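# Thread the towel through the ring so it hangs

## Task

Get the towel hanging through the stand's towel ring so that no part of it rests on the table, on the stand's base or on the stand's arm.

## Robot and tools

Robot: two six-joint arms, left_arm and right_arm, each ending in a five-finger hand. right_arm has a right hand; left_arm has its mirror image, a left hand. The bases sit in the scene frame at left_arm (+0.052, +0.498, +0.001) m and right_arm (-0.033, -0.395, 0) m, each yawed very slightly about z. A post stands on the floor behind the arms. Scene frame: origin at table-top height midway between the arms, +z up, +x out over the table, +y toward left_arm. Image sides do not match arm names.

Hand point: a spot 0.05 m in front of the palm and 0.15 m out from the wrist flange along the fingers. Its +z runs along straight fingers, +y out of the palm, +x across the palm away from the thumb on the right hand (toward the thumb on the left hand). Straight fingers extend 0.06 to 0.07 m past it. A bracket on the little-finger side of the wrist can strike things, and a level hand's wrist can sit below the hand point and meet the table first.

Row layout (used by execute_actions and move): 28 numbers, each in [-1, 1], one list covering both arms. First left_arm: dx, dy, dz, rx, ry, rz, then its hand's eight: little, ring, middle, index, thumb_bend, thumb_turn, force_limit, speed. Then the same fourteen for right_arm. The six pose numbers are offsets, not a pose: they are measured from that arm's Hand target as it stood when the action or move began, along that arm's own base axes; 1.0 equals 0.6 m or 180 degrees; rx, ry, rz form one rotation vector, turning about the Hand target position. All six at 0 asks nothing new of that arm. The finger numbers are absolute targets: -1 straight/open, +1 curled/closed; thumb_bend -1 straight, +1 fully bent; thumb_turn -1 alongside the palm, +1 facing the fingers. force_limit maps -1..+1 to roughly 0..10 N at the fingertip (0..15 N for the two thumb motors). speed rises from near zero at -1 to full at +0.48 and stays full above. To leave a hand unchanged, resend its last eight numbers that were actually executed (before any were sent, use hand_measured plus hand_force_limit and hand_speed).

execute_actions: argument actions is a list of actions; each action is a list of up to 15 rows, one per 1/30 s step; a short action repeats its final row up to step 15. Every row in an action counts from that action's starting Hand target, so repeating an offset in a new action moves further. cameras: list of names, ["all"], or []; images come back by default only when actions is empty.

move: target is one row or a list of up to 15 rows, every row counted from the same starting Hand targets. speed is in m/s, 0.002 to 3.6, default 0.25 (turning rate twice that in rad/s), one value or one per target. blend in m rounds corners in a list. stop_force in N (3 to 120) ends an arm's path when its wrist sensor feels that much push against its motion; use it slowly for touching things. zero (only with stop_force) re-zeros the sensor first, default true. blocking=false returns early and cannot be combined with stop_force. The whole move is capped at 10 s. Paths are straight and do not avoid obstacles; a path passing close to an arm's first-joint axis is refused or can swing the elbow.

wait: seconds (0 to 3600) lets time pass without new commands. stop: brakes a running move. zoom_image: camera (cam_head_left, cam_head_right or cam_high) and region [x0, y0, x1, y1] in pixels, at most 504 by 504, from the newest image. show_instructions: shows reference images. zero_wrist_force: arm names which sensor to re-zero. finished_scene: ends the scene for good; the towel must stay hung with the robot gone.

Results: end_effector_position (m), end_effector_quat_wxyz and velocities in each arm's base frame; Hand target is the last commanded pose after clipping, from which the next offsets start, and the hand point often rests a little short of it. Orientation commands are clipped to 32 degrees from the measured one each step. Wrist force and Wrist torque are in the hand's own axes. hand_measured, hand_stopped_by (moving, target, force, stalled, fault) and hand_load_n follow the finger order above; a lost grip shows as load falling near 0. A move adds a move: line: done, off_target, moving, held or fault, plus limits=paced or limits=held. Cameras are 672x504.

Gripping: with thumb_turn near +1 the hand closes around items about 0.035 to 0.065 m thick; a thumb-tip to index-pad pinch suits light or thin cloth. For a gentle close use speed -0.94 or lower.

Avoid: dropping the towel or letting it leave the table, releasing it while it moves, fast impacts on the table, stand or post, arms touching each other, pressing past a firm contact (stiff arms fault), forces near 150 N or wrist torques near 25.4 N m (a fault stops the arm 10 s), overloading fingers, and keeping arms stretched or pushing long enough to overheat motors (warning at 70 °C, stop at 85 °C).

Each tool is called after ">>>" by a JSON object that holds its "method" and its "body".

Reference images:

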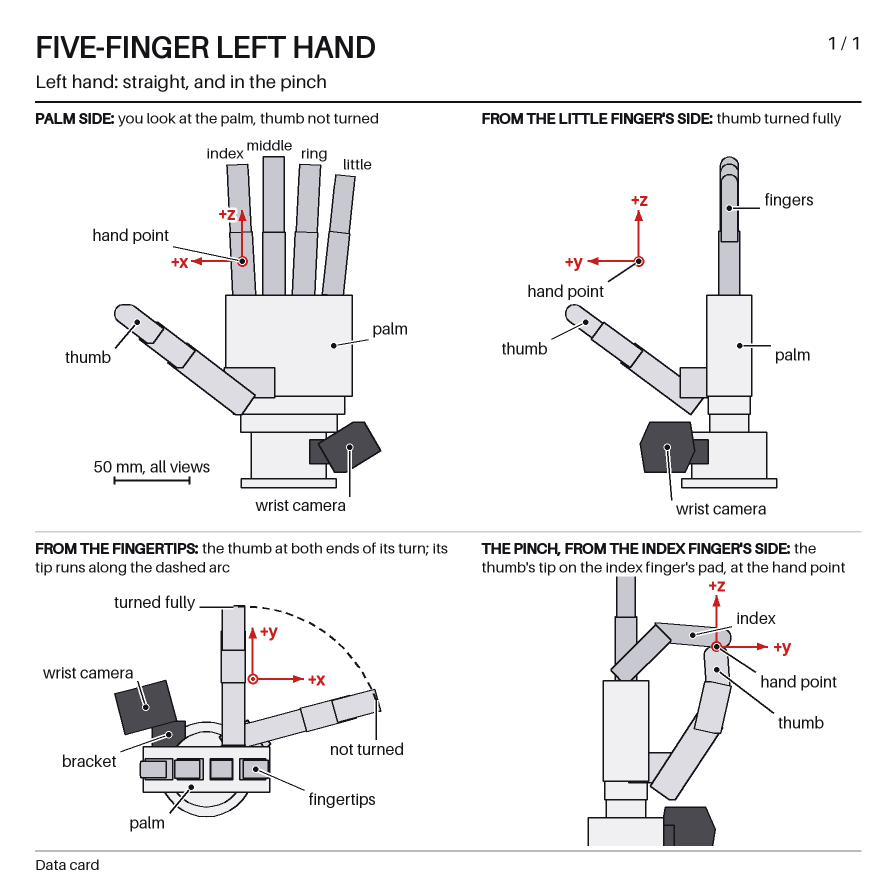

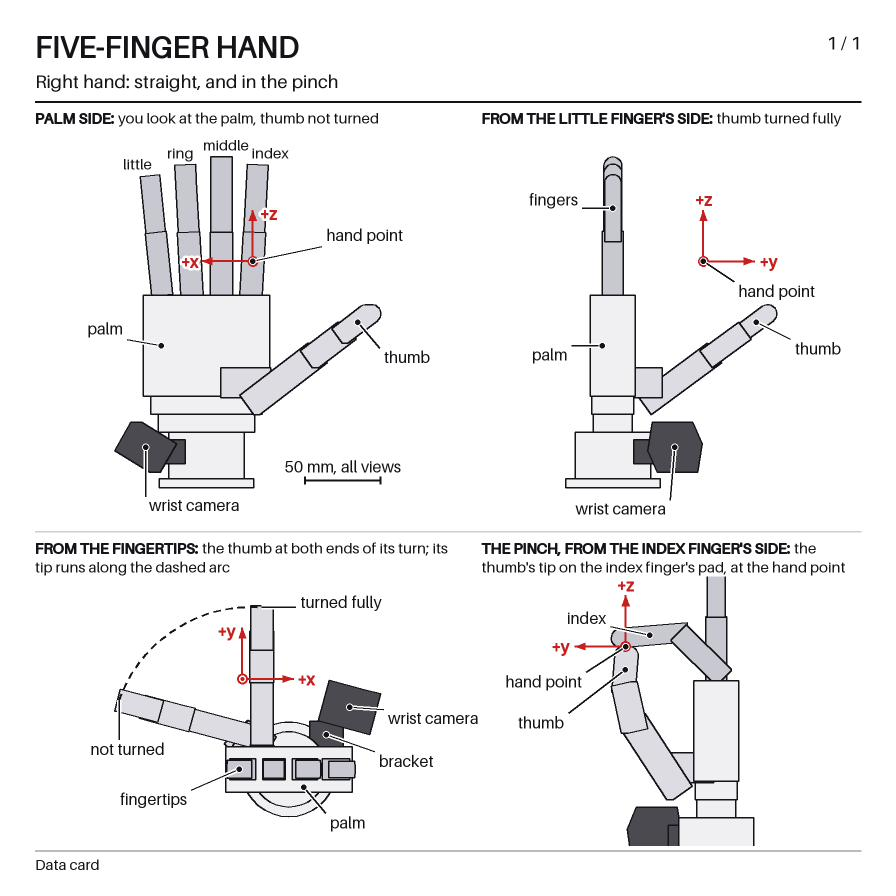

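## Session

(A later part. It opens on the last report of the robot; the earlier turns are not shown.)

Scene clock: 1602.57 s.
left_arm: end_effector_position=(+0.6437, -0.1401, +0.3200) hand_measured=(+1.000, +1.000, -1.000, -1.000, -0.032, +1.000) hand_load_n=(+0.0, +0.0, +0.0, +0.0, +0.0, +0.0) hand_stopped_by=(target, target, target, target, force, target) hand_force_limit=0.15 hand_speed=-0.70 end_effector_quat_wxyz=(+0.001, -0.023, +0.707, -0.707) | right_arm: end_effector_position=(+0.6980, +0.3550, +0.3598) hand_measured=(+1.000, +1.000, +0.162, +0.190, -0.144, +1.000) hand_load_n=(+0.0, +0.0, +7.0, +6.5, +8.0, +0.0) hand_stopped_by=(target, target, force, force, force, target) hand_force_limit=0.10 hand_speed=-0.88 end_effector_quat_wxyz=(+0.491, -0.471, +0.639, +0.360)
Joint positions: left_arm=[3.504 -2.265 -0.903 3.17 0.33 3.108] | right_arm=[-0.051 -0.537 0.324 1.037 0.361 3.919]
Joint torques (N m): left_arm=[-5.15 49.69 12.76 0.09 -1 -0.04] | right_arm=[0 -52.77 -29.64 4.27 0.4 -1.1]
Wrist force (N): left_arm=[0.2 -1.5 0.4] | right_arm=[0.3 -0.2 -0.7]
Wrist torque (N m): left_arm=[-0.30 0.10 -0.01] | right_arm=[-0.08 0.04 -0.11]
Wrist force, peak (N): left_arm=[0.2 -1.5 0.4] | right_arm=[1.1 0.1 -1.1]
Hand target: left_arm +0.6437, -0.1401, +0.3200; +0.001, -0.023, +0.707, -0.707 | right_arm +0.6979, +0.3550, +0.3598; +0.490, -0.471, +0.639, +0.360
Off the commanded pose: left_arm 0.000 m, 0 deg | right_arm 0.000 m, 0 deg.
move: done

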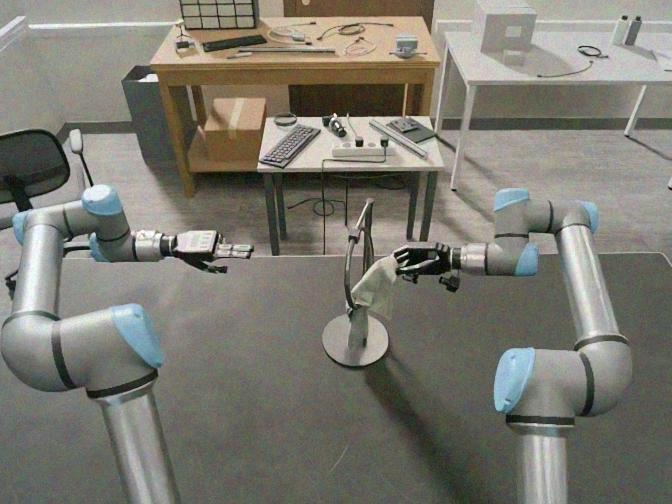

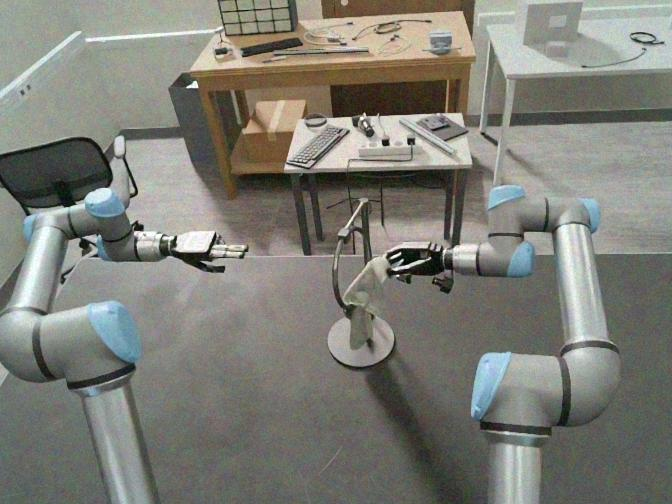

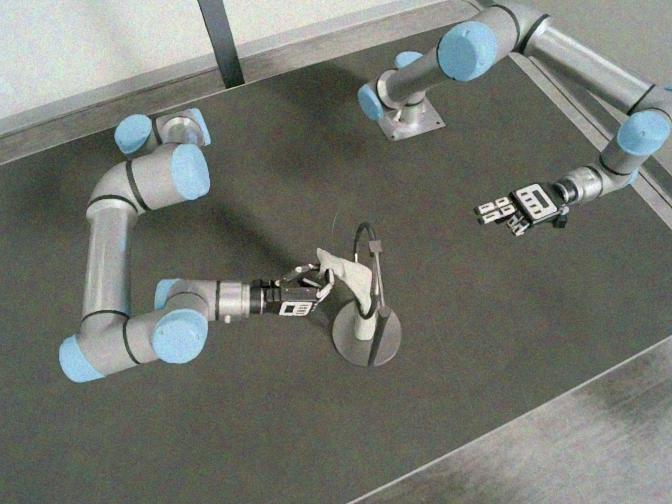

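>>> {"method": "move", "body": {"target": [[0,0,0,0,0,0,1,1,-1,-1,0,1,0.15,-0.7,-0.0346,-0.1114,-0.1333,-0.053,0.0164,0,1,1,0.32,0.32,0.2,1,0.1,-0.88],[0,0,0,0,0,0,1,1,-1,-1,0,1,0.15,-0.7,-0.0395,-0.1273,-0.2833,-0.1593,0.0493,0,1,1,0.32,0.32,0.2,1,0.1,-0.88]], "speed": 0.07, "blend": [0.02,0], "cameras": ["all"]}}

>>> {"method": "zoom_image", "body": {"camera": "cam_head_left", "region": [310, 210, 450, 370]}}

>>> {"method": "zoom_image", "body": {"camera": "cam_head_right", "region": [310, 210, 450, 370]}}

>>> {"method": "zoom_image", "body": {"camera": "cam_high", "region": [290, 240, 400, 350]}}

Scene clock: 1623.33 s.
left_arm: end_effector_position=(+0.6437, -0.1401, +0.3200) hand_measured=(+1.000, +1.000, -1.000, -1.000, -0.032, +1.000) hand_load_n=(+0.0, +0.0, +0.0, +0.0, +0.0, +0.0) hand_stopped_by=(target, target, target, target, force, target) hand_force_limit=0.15 hand_speed=-0.70 end_effector_quat_wxyz=(+0.001, -0.023, +0.707, -0.707) | right_arm: end_effector_position=(+0.6742, +0.2788, +0.1898) hand_measured=(+1.000, +1.000, +0.162, +0.190, -0.144, +1.000) hand_load_n=(+0.0, +0.0, +7.5, +6.5, +8.0, +0.0) hand_stopped_by=(target, target, force, force, force, target) hand_force_limit=0.10 hand_speed=-0.88 end_effector_quat_wxyz=(+0.308, -0.549, +0.743, +0.226)
Joint positions: left_arm=[3.504 -2.265 -0.903 3.17 0.33 3.108] | right_arm=[-0.093 -0.52 0.542 1.345 0.808 3.43]
Joint torques (N m): left_arm=[-4.51 50.52 12.9 0.04 -0.89 -0.11] | right_arm=[-9.58 -65.8 -11.16 0.17 -2.51 -0.94]
Wrist force (N): left_arm=[0.3 -1.2 0.3] | right_arm=[-0.9 0.3 0.2]
Wrist torque (N m): left_arm=[-0.23 0.08 -0.02] | right_arm=[-0.04 0.12 -0.03]
Wrist force, peak (N): left_arm=[0.4 -1.6 0.1] | right_arm=[0.8 -0.8 -1.0]
Hand target: left_arm +0.6437, -0.1401, +0.3200; +0.001, -0.023, +0.707, -0.707 | right_arm +0.6742, +0.2787, +0.1898; +0.308, -0.549, +0.743, +0.226
Off the commanded pose: left_arm 0.000 m, 0 deg | right_arm 0.000 m, 0 deg.
move: done

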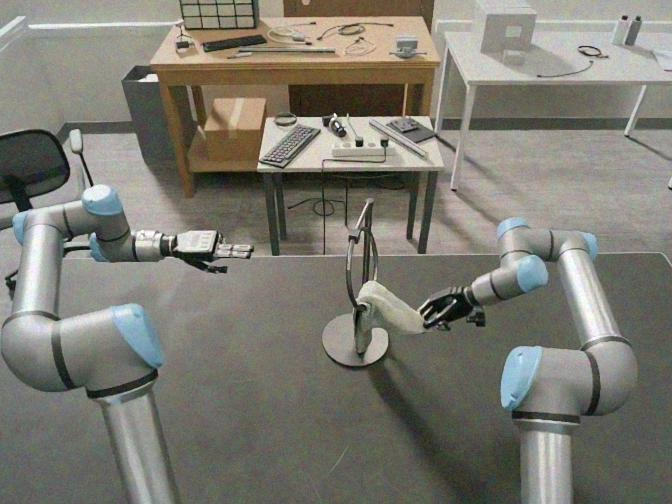

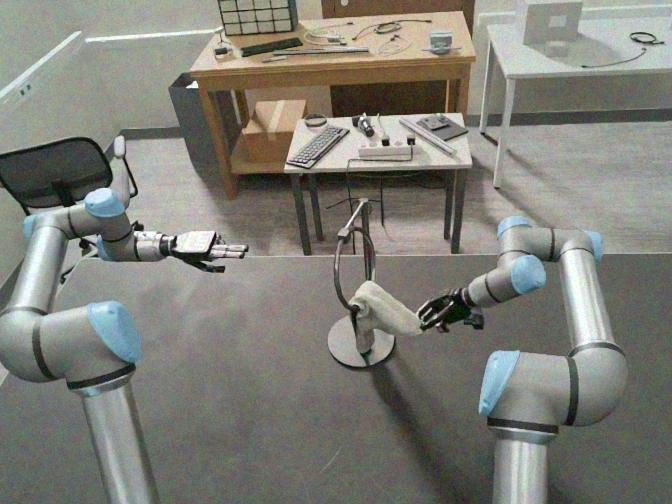

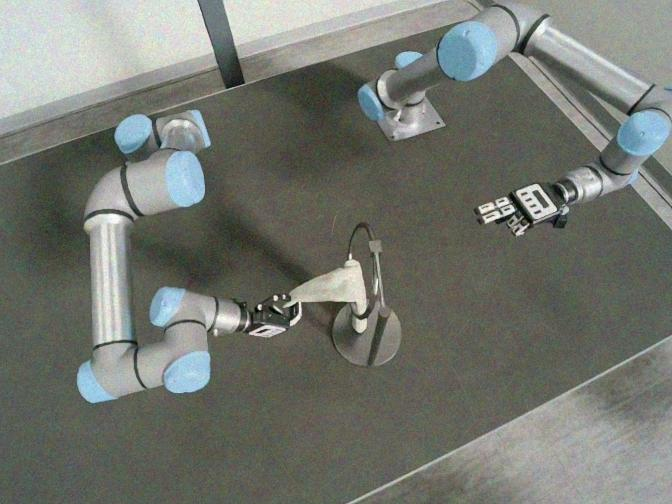

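Scaled by 3.150 from the camera's image (finer frame: 960x720).

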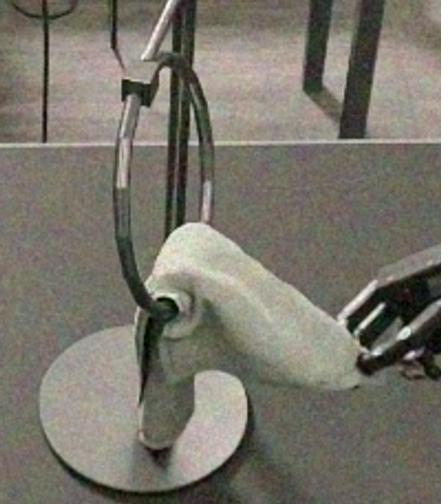

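Scaled by 3.150 from the camera's image (finer frame: 960x720).

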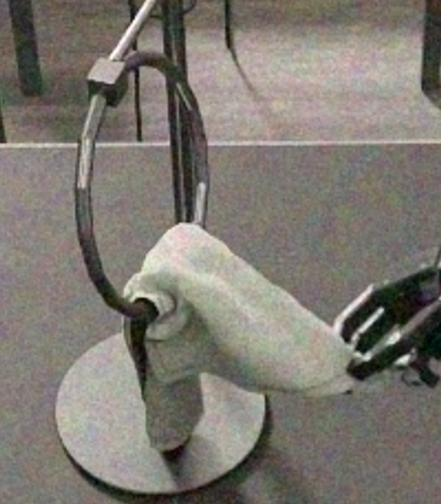

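Scaled by 4.582 from the camera's image (finer frame: 960x720).

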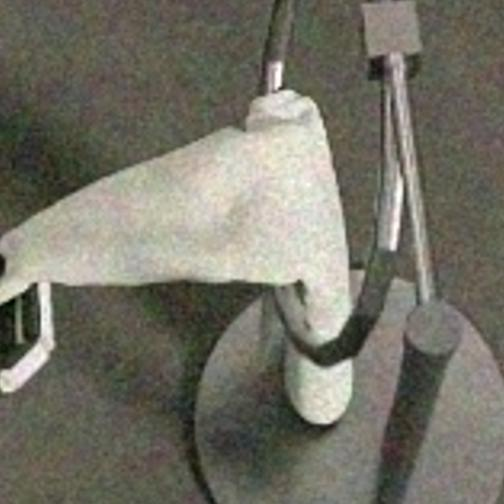

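>>> {"method": "move", "body": {"target": [[0,0,0,0,0,0,1,1,-1,-1,0,1,0.15,-0.7,-0.0124,-0.0398,-0.0417,-0.03,0.0093,0,1,1,0.32,0.32,0.2,1,0.1,-0.88],[0,0,0,0,0,0,1,1,-1,-1,0,1,0.15,-0.7,0,0,-0.1083,-0.0796,0.0247,0,1,1,0.32,0.32,0.2,1,0.1,-0.88]], "speed": 0.05, "blend": [0.01,0], "cameras": ["all"]}}

>>> {"method": "zoom_image", "body": {"camera": "cam_head_left", "region": [310, 210, 450, 370]}}

>>> {"method": "zoom_image", "body": {"camera": "cam_head_right", "region": [310, 210, 450, 370]}}

>>> {"method": "zoom_image", "body": {"camera": "cam_high", "region": [290, 240, 400, 350]}}

Scene clock: 1633.80 s.
left_arm: end_effector_position=(+0.6437, -0.1401, +0.3200) hand_measured=(+1.000, +1.000, -1.000, -1.000, -0.032, +1.000) hand_load_n=(+0.0, +0.0, +0.0, +0.0, +0.0, +0.0) hand_stopped_by=(target, target, target, target, force, target) hand_force_limit=0.15 hand_speed=-0.70 end_effector_quat_wxyz=(+0.001, -0.023, +0.707, -0.707) | right_arm: end_effector_position=(+0.6742, +0.2788, +0.1248) hand_measured=(+1.000, +1.000, +0.162, +0.190, -0.144, +1.000) hand_load_n=(+0.0, +0.0, +7.0, +6.5, +8.0, -0.5) hand_stopped_by=(target, target, force, force, force, target) hand_force_limit=0.10 hand_speed=-0.88 end_effector_quat_wxyz=(+0.208, -0.574, +0.777, +0.153)
Joint positions: left_arm=[3.504 -2.265 -0.903 3.17 0.33 3.108] | right_arm=[-0.025 -0.409 0.382 1.441 1.07 3.456]
Joint torques (N m): left_arm=[-4.7 49.82 13.77 0.1 -0.74 -0.09] | right_arm=[-9.27 -69.82 -9.07 -0.16 -1.98 -1.19]
Wrist force (N): left_arm=[0.4 -1.3 0.2] | right_arm=[-1.1 0.7 0.3]
Wrist torque (N m): left_arm=[-0.25 0.06 -0.01] | right_arm=[0.06 0.16 -0.07]
Wrist force, peak (N): left_arm=[0.4 -1.5 0.4] | right_arm=[-1.4 0.7 0.5]
Hand target: left_arm +0.6437, -0.1401, +0.3200; +0.001, -0.023, +0.707, -0.707 | right_arm +0.6742, +0.2787, +0.1248; +0.209, -0.574, +0.777, +0.153
Off the commanded pose: left_arm 0.000 m, 0 deg | right_arm 0.000 m, 0 deg.
move: done

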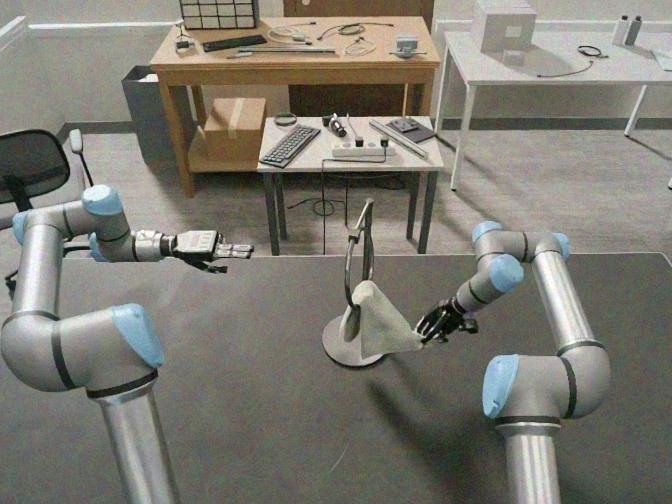

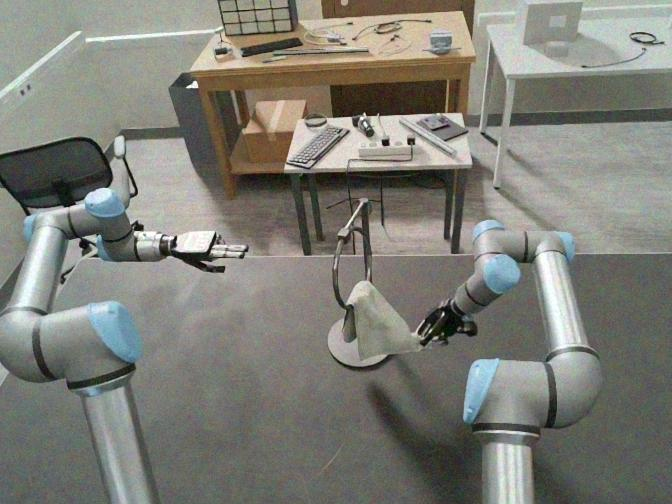

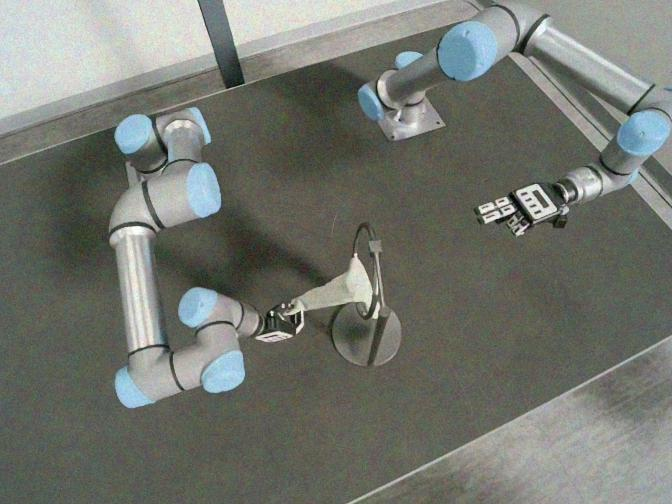

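Scaled by 3.150 from the camera's image (finer frame: 960x720).

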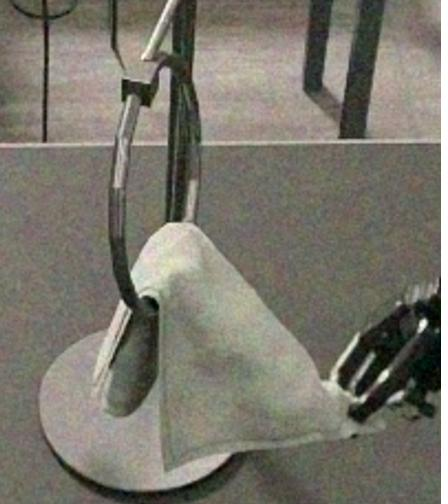

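Scaled by 3.150 from the camera's image (finer frame: 960x720).

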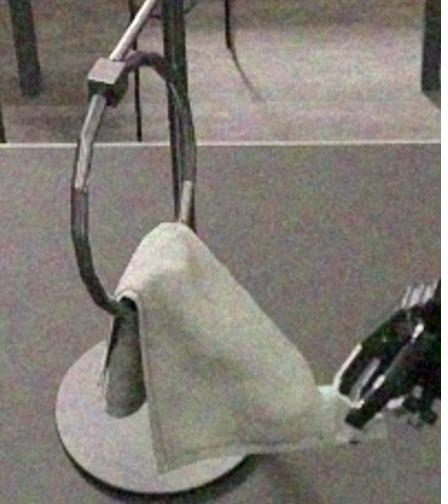

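Scaled by 4.582 from the camera's image (finer frame: 960x720).

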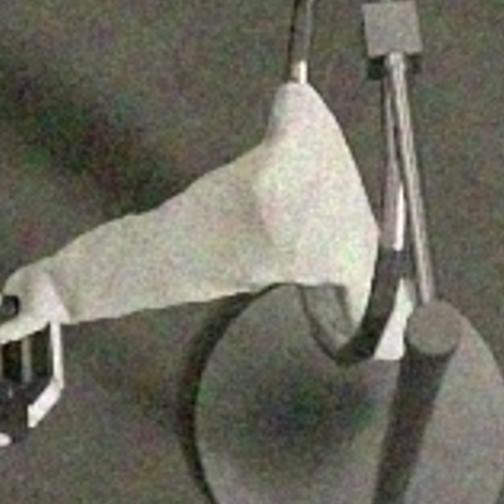

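>>> {"method": "move", "body": {"target": [[0,0,0,0,0,0,1,1,-1,-1,0,1,0.15,-0.7,0.0133,0.0825,-0.0667,0,0,0,1,1,0.32,0.32,0.2,1,0.1,-0.88],[0,0,0,0,0,0,1,1,-1,-1,0,1,0.15,-0.7,0.02,0.15,-0.105,-0.03,0.0093,0,1,1,0.32,0.32,0.2,1,0.1,-0.88]], "speed": 0.05, "blend": [0.01,0], "cameras": ["all"]}}

>>> {"method": "zoom_image", "body": {"camera": "cam_head_left", "region": [310, 210, 450, 370]}}

>>> {"method": "zoom_image", "body": {"camera": "cam_head_right", "region": [310, 210, 450, 370]}}

>>> {"method": "zoom_image", "body": {"camera": "cam_high", "region": [270, 220, 420, 370]}}

Scene clock: 1648.77 s.
left_arm: end_effector_position=(+0.6437, -0.1401, +0.3200) hand_measured=(+1.000, +1.000, -1.000, -1.000, -0.032, +1.000) hand_load_n=(+0.0, +0.0, +0.0, +0.0, +0.0, -0.5) hand_stopped_by=(target, target, target, target, force, target) hand_force_limit=0.15 hand_speed=-0.70 end_effector_quat_wxyz=(+0.001, -0.023, +0.707, -0.707) | right_arm: end_effector_position=(+0.6850, +0.3683, +0.0615) hand_measured=(+1.000, +1.000, +0.162, +0.190, -0.144, +1.000) hand_load_n=(+0.0, +0.0, +7.5, +6.5, +8.0, -0.5) hand_stopped_by=(target, target, force, force, force, target) hand_force_limit=0.10 hand_speed=-0.88 end_effector_quat_wxyz=(+0.199, -0.568, +0.791, +0.115) end_effector_velocity=(-0.001, -0.001, +0.001) end_effector_angular_velocity=(+0.003, +0.004, +0.002)
Joint positions: left_arm=[3.504 -2.265 -0.903 3.17 0.33 3.108] | right_arm=[0.124 -0.185 0.035 1.465 1.18 3.643]
Joint velocities: left_arm=[within noise] | right_arm=[-0.003 0 0 0.005 -0.004 -0.004]
Joint torques (N m): left_arm=[-4.63 49.48 13.4 0.08 -0.69 -0.2] | right_arm=[-8.78 -55.45 -31.07 5.24 -2.28 -1.21]
Wrist force (N): left_arm=[0.5 -1.3 0.2] | right_arm=[-0.5 1.1 0.1]
Wrist torque (N m): left_arm=[-0.24 0.06 0.00] | right_arm=[0.11 0.00 0.08]
Wrist force, peak (N): left_arm=[0.5 -1.5 0.4] | right_arm=[-0.9 1.5 0.6]
Hand target: left_arm +0.6437, -0.1401, +0.3200; +0.001, -0.023, +0.707, -0.707 | right_arm +0.6862, +0.3687, +0.0618; +0.170, -0.581, +0.786, +0.124
Off the commanded pose: left_arm 0.000 m, 0 deg | right_arm 0.001 m, 4 deg.
elbow stopped short (right arm): the move would have taken joint 3 (elbow) straighter than the controller allows.
move: off_target (right_arm)

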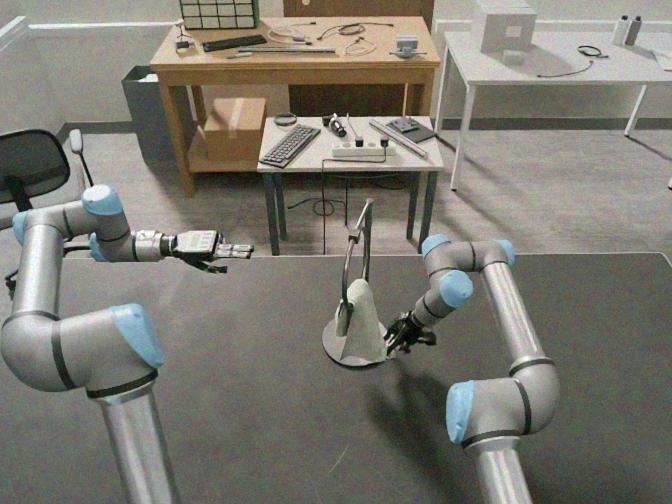

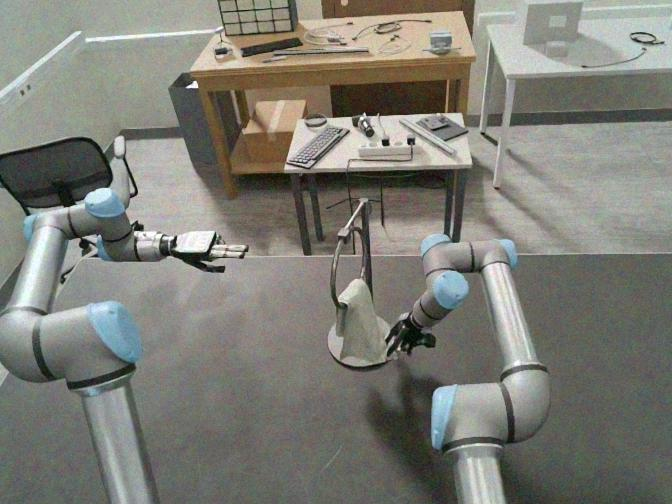

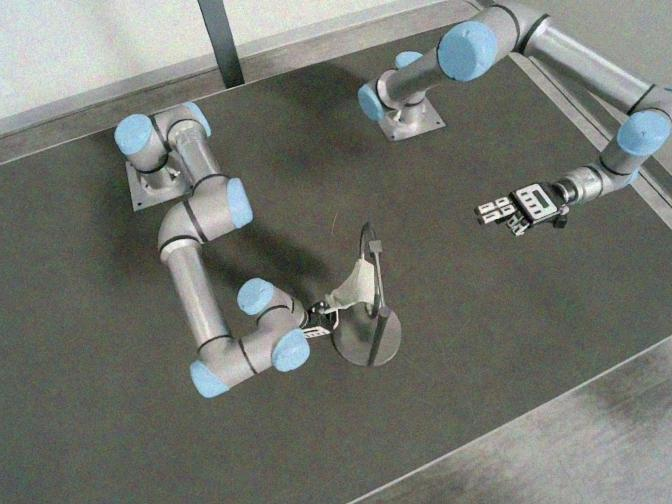

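Scaled by 3.150 from the camera's image (finer frame: 960x720).

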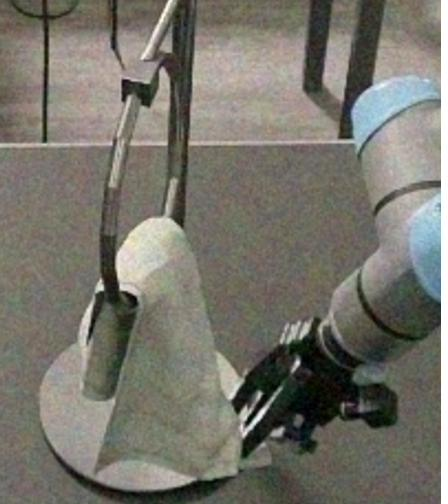

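Scaled by 3.150 from the camera's image (finer frame: 960x720).

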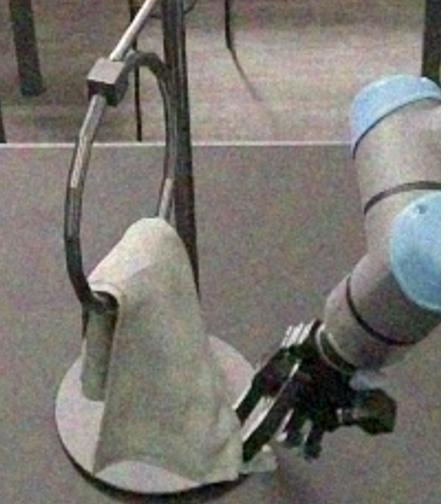

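Scaled by 3.360 from the camera's image (finer frame: 960x720).

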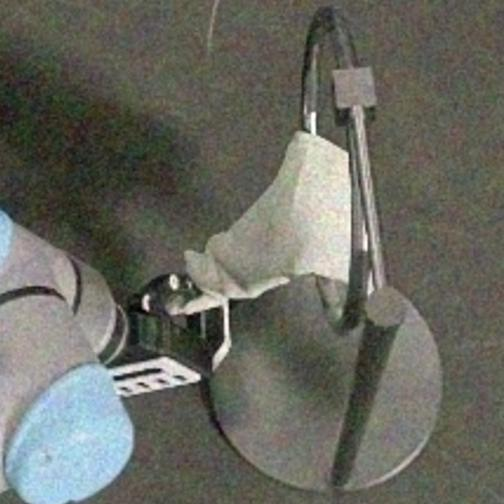

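>>> {"method": "move", "body": {"target": [[0,0,0,0,0,0,1,1,-1,-1,0,1,0.15,-0.7,-0.0148,-0.0478,0.3137,0.15,-0.0465,0,1,1,0.32,0.32,0.2,1,0.1,-0.88],[0,0,0,0,0,0,1,1,-1,-1,0,1,0.15,-0.7,-0.005,-0.016,0.497,0.2654,-0.0822,0,1,1,0.32,0.32,0.2,1,0.1,-0.88]], "speed": 0.08, "blend": [0.02,0], "cameras": ["all"]}}

>>> {"method": "zoom_image", "body": {"camera": "cam_head_left", "region": [310, 210, 450, 370]}}

>>> {"method": "zoom_image", "body": {"camera": "cam_head_right", "region": [310, 210, 450, 370]}}

>>> {"method": "zoom_image", "body": {"camera": "cam_high", "region": [270, 220, 420, 370]}}

Scene clock: 1668.27 s.
left_arm: end_effector_position=(+0.6437, -0.1401, +0.3200) hand_measured=(+1.000, +1.000, -1.000, -1.000, -0.032, +1.000) hand_load_n=(+0.0, +0.5, +0.0, +0.0, +0.0, +0.0) hand_stopped_by=(target, target, target, target, force, target) hand_force_limit=0.15 hand_speed=-0.70 end_effector_quat_wxyz=(+0.001, -0.023, +0.707, -0.707) | right_arm: end_effector_position=(+0.6832, +0.3590, +0.3601) hand_measured=(+1.000, +1.000, +0.162, +0.190, -0.144, +1.000) hand_load_n=(+0.0, +0.0, +7.0, +6.5, +8.0, -0.5) hand_stopped_by=(target, target, force, force, force, target) hand_force_limit=0.10 hand_speed=-0.88 end_effector_quat_wxyz=(+0.487, -0.473, +0.641, +0.357) end_effector_velocity=(+0.000, +0.000, +0.001) end_effector_angular_velocity=(+0.000, +0.003, +0.000)
Joint positions: left_arm=[3.504 -2.265 -0.903 3.17 0.33 3.108] | right_arm=[-0.045 -0.614 0.466 0.984 0.373 3.909]
Joint velocities: left_arm=[within noise] | right_arm=[0 0 -0.002 0.005 0 -0.001]
Joint torques (N m): left_arm=[-4.76 49.38 12.8 0.07 -0.5 -0.23] | right_arm=[9.46 -44.96 -27.62 4.38 0.63 -0.92]
Wrist force (N): left_arm=[0.2 -1.2 0.2] | right_arm=[0.4 -0.2 -0.9]
Wrist torque (N m): left_arm=[-0.23 0.09 -0.02] | right_arm=[-0.10 0.08 -0.06]
Wrist force, peak (N): left_arm=[0.4 -1.5 0.3] | right_arm=[-0.9 1.2 0.3]
Hand target: left_arm +0.6437, -0.1401, +0.3200; +0.001, -0.023, +0.707, -0.707 | right_arm +0.6832, +0.3591, +0.3600; +0.487, -0.473, +0.641, +0.358
Off the commanded pose: left_arm 0.000 m, 0 deg | right_arm 0.000 m, 0 deg.
move: done

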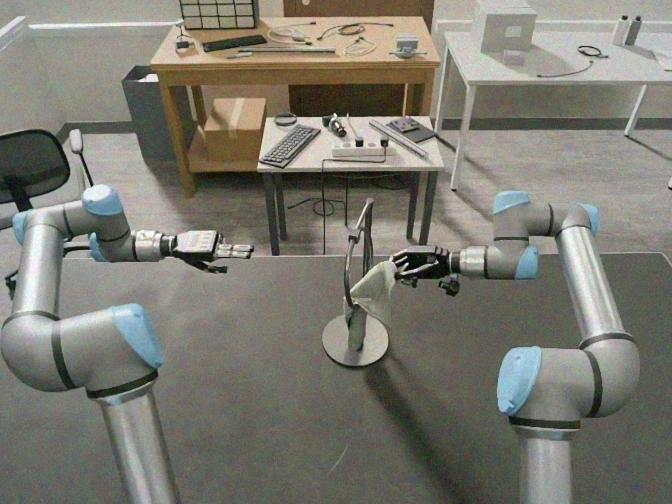

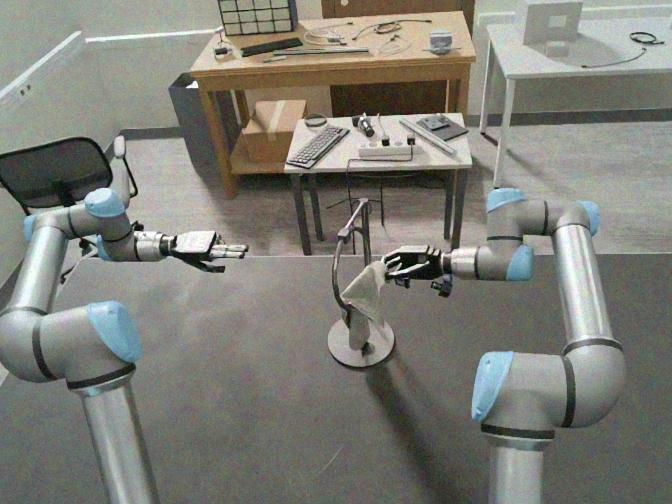

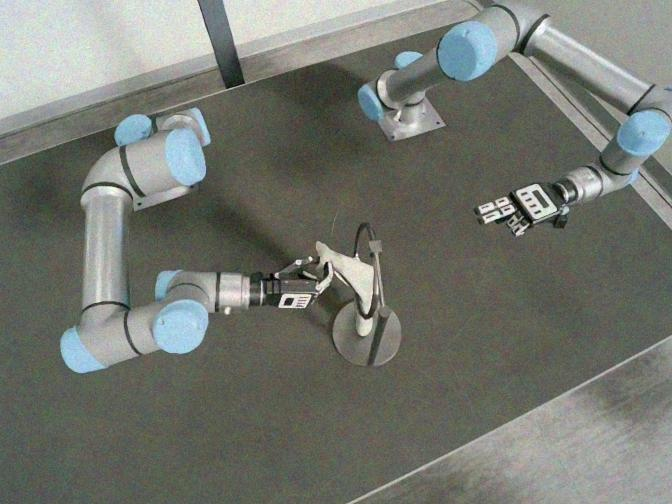

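Scaled by 3.150 from the camera's image (finer frame: 960x720).

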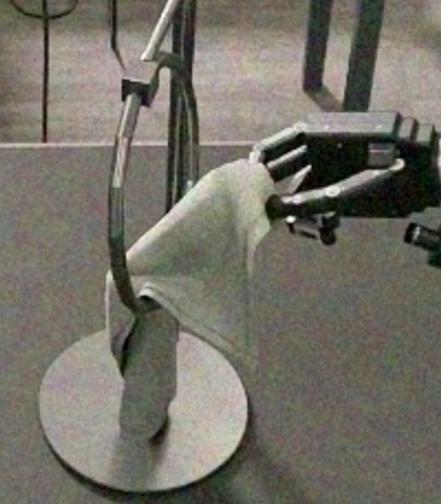

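Scaled by 3.150 from the camera's image (finer frame: 960x720).

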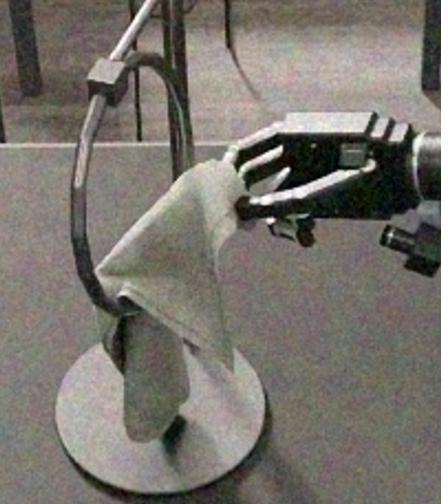

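Scaled by 3.360 from the camera's image (finer frame: 960x720).

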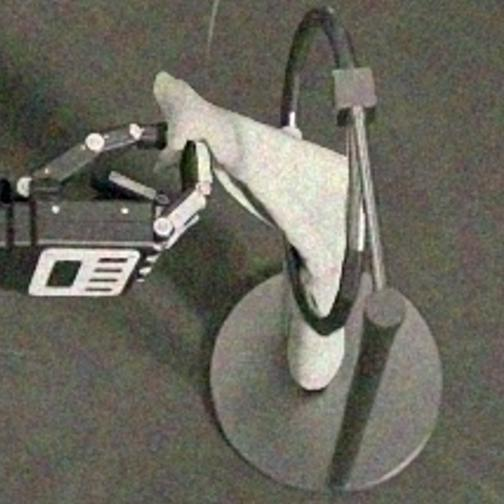

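>>> {"method": "move", "body": {"target": [[0,0,0,0,0,0,1,1,-1,-1,0,1,0.15,-0.7,-0.0247,-0.0796,-0.1333,-0.053,0.0164,0,1,1,0.32,0.32,0.2,1,0.1,-0.88],[0,0,0,0,0,0,1,1,-1,-1,0,1,0.15,-0.7,-0.0321,-0.1035,-0.267,-0.1593,0.0493,0,1,1,0.32,0.32,0.2,1,0.1,-0.88]], "speed": 0.06, "blend": [0.02,0], "cameras": ["all"]}}

>>> {"method": "zoom_image", "body": {"camera": "cam_head_left", "region": [310, 210, 450, 370]}}

>>> {"method": "zoom_image", "body": {"camera": "cam_head_right", "region": [310, 210, 450, 370]}}

>>> {"method": "zoom_image", "body": {"camera": "cam_high", "region": [270, 220, 420, 370]}}

Scene clock: 1680.37 s.
left_arm: end_effector_position=(+0.6437, -0.1401, +0.3200) hand_measured=(+1.000, +1.000, -1.000, -1.000, -0.032, +1.000) hand_load_n=(+0.0, +0.0, +0.0, +0.0, +0.0, +0.0) hand_stopped_by=(target, target, target, target, force, target) hand_force_limit=0.15 hand_speed=-0.70 end_effector_quat_wxyz=(+0.001, -0.023, +0.707, -0.707) | right_arm: end_effector_position=(+0.6639, +0.2971, +0.1998) hand_measured=(+1.000, +1.000, +0.162, +0.190, -0.144, +1.000) hand_load_n=(+0.0, +0.0, +7.5, +6.5, +8.0, -0.5) hand_stopped_by=(target, target, force, force, force, target) hand_force_limit=0.10 hand_speed=-0.88 end_effector_quat_wxyz=(+0.304, -0.550, +0.745, +0.223) end_effector_velocity=(-0.001, +0.001, +0.001) end_effector_angular_velocity=(+0.004, +0.001, +0.002)
Joint positions: left_arm=[3.504 -2.265 -0.903 3.17 0.33 3.108] | right_arm=[-0.064 -0.556 0.574 1.327 0.825 3.466]
Joint velocities: left_arm=[within noise] | right_arm=[0.001 0 0.001 0 -0.005 0]
Joint torques (N m): left_arm=[-4.49 49.13 12.13 0.04 -0.53 -0.16] | right_arm=[-6.64 -63.87 -13.17 0.04 -2.65 -0.11]
Wrist force (N): left_arm=[0.4 -1.2 0.4] | right_arm=[-0.9 0.5 0.0]
Wrist torque (N m): left_arm=[-0.25 0.07 -0.01] | right_arm=[0.04 0.12 -0.03]
Wrist force, peak (N): left_arm=[0.4 -1.6 0.3] | right_arm=[0.7 -0.2 -1.2]
Hand target: left_arm +0.6437, -0.1401, +0.3200; +0.001, -0.023, +0.707, -0.707 | right_arm +0.6640, +0.2970, +0.1998; +0.304, -0.550, +0.745, +0.223
Off the commanded pose: left_arm 0.000 m, 0 deg | right_arm 0.000 m, 0 deg.
move: done

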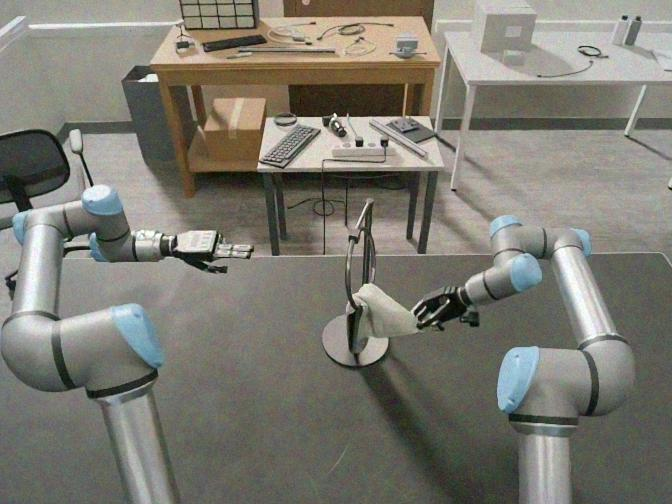

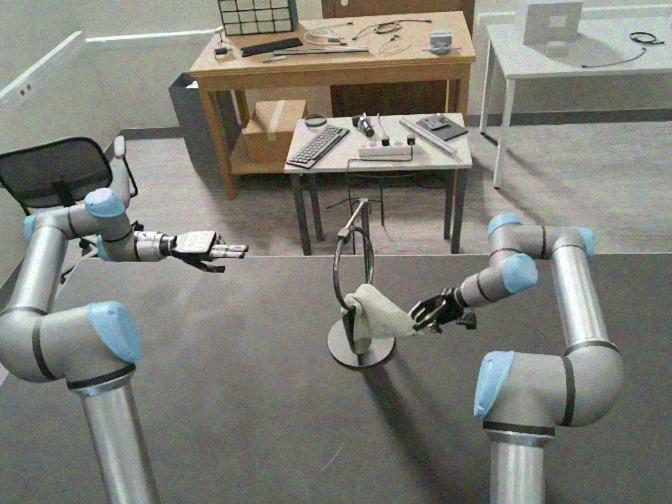

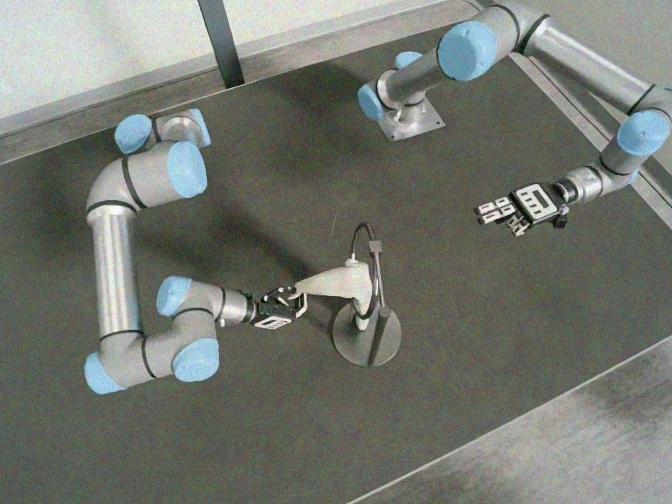

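Scaled by 3.150 from the camera's image (finer frame: 960x720).

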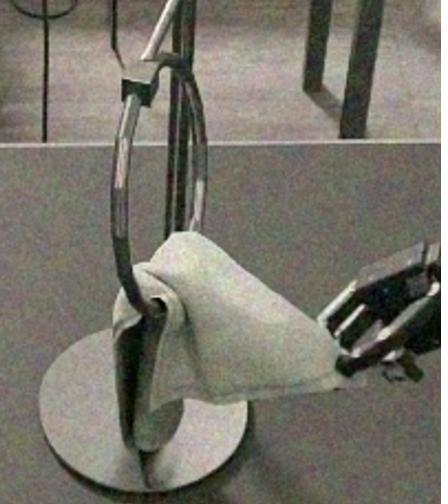

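Scaled by 3.150 from the camera's image (finer frame: 960x720).

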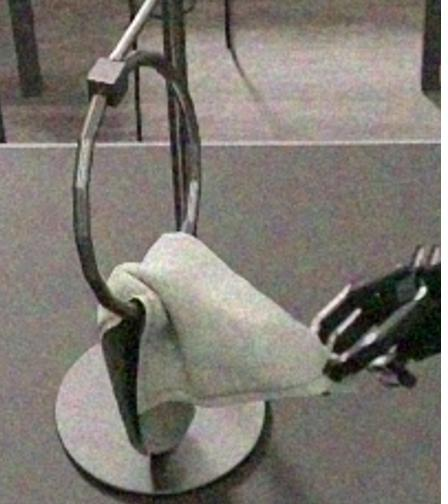

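Scaled by 3.360 from the camera's image (finer frame: 960x720).

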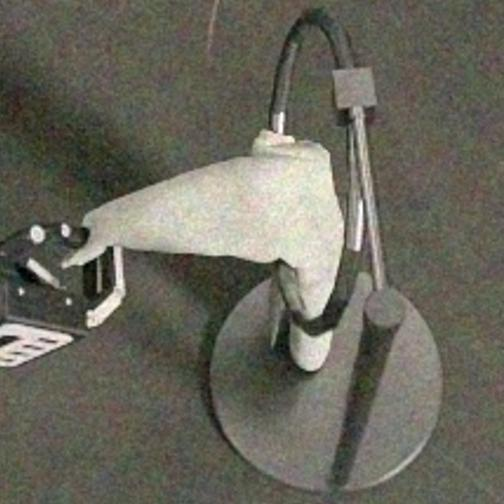

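>>> {"method": "move", "body": {"target": [[0,0,0,0,0,0,1,1,-1,-1,0,1,0.15,-0.7,0.01,0.0557,-0.0917,-0.03,0.0093,0,1,1,0.32,0.32,0.2,1,0.1,-0.88],[0,0,0,0,0,0,1,1,-1,-1,0,1,0.15,-0.7,0.02,0.119,-0.1417,-0.0531,0.0164,0,1,1,0.32,0.32,0.2,1,0.1,-0.88]], "speed": 0.04, "blend": [0.01,0], "cameras": ["all"]}}

>>> {"method": "zoom_image", "body": {"camera": "cam_head_left", "region": [310, 210, 450, 370]}}

>>> {"method": "zoom_image", "body": {"camera": "cam_head_right", "region": [310, 210, 450, 370]}}

>>> {"method": "zoom_image", "body": {"camera": "cam_high", "region": [270, 220, 420, 370]}}

Scene clock: 1688.80 s.
left_arm: end_effector_position=(+0.6437, -0.1401, +0.3200) hand_measured=(+1.000, +1.000, -1.000, -1.000, -0.032, +1.000) hand_load_n=(+0.0, +0.0, +0.0, +0.0, +0.0, +0.0) hand_stopped_by=(target, target, target, target, force, target) hand_force_limit=0.15 hand_speed=-0.70 end_effector_quat_wxyz=(+0.001, -0.023, +0.707, -0.707) | right_arm: end_effector_position=(+0.6759, +0.3684, +0.1147) hand_measured=(+1.000, +1.000, +0.162, +0.190, -0.144, +1.000) hand_load_n=(+0.0, +0.5, +7.5, +6.5, +8.0, -0.5) hand_stopped_by=(target, target, force, force, force, target) hand_force_limit=0.10 hand_speed=-0.88 end_effector_quat_wxyz=(+0.238, -0.568, +0.769, +0.174)
Joint positions: left_arm=[3.504 -2.265 -0.903 3.17 0.33 3.108] | right_arm=[0.085 -0.32 0.235 1.403 1.022 3.596]
Joint torques (N m): left_arm=[-3.55 48.94 12.58 0.12 -0.3 -0.06] | right_arm=[-8.71 -68.8 -9.07 1.78 -2.35 -0.85]
Wrist force (N): left_arm=[0.2 -1.3 0.1] | right_arm=[-0.9 0.4 0.2]
Wrist torque (N m): left_arm=[-0.24 0.10 -0.02] | right_arm=[-0.02 0.09 0.03]
Wrist force, peak (N): left_arm=[0.2 -1.6 0.3] | right_arm=[-1.3 0.4 0.4]
Hand target: left_arm +0.6437, -0.1401, +0.3200; +0.001, -0.023, +0.707, -0.707 | right_arm +0.6760, +0.3684, +0.1148; +0.238, -0.568, +0.769, +0.174
Off the commanded pose: left_arm 0.000 m, 0 deg | right_arm 0.000 m, 0 deg.
move: done

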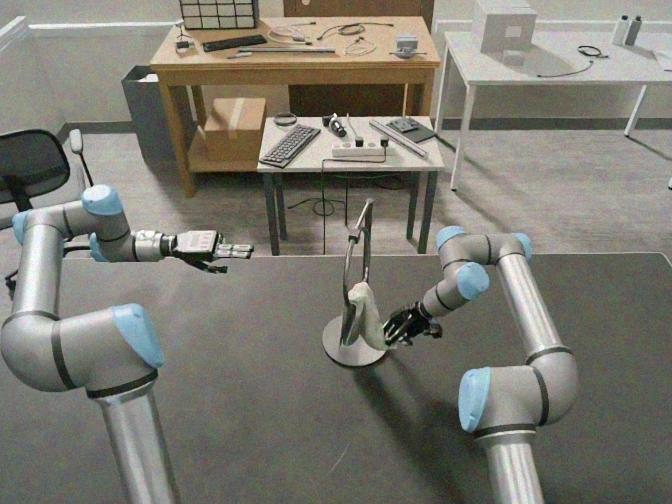

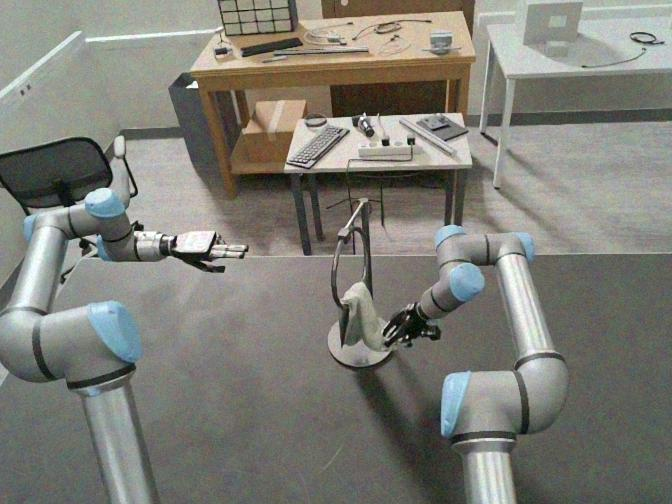

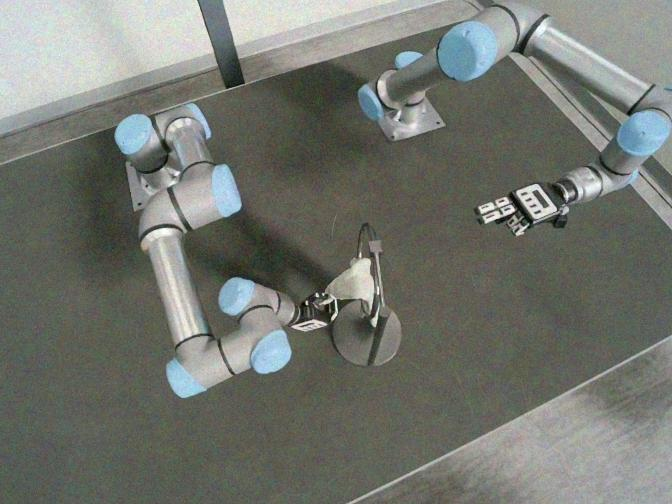

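Scaled by 3.150 from the camera's image (finer frame: 960x720).

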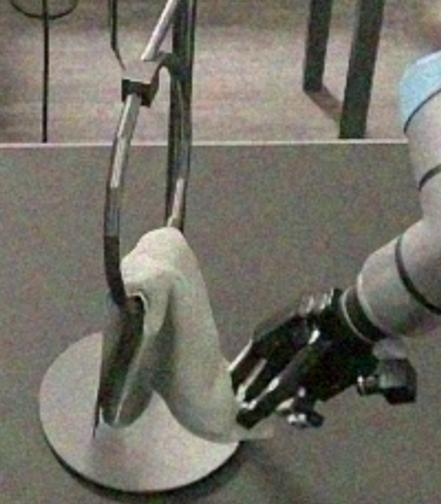

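Scaled by 3.150 from the camera's image (finer frame: 960x720).

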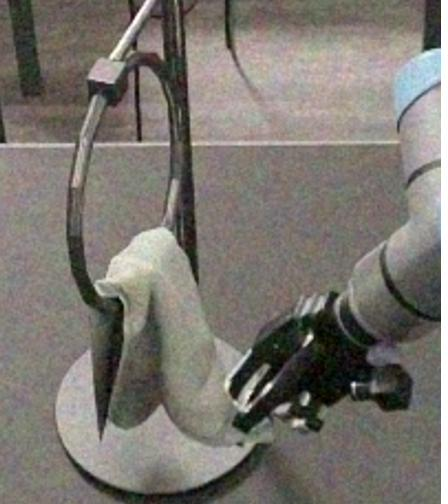

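Scaled by 3.360 from the camera's image (finer frame: 960x720).

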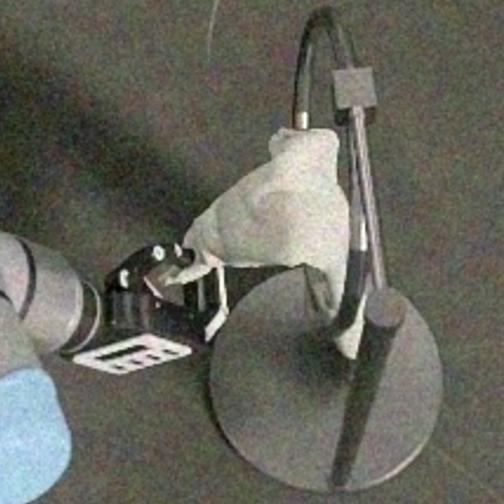

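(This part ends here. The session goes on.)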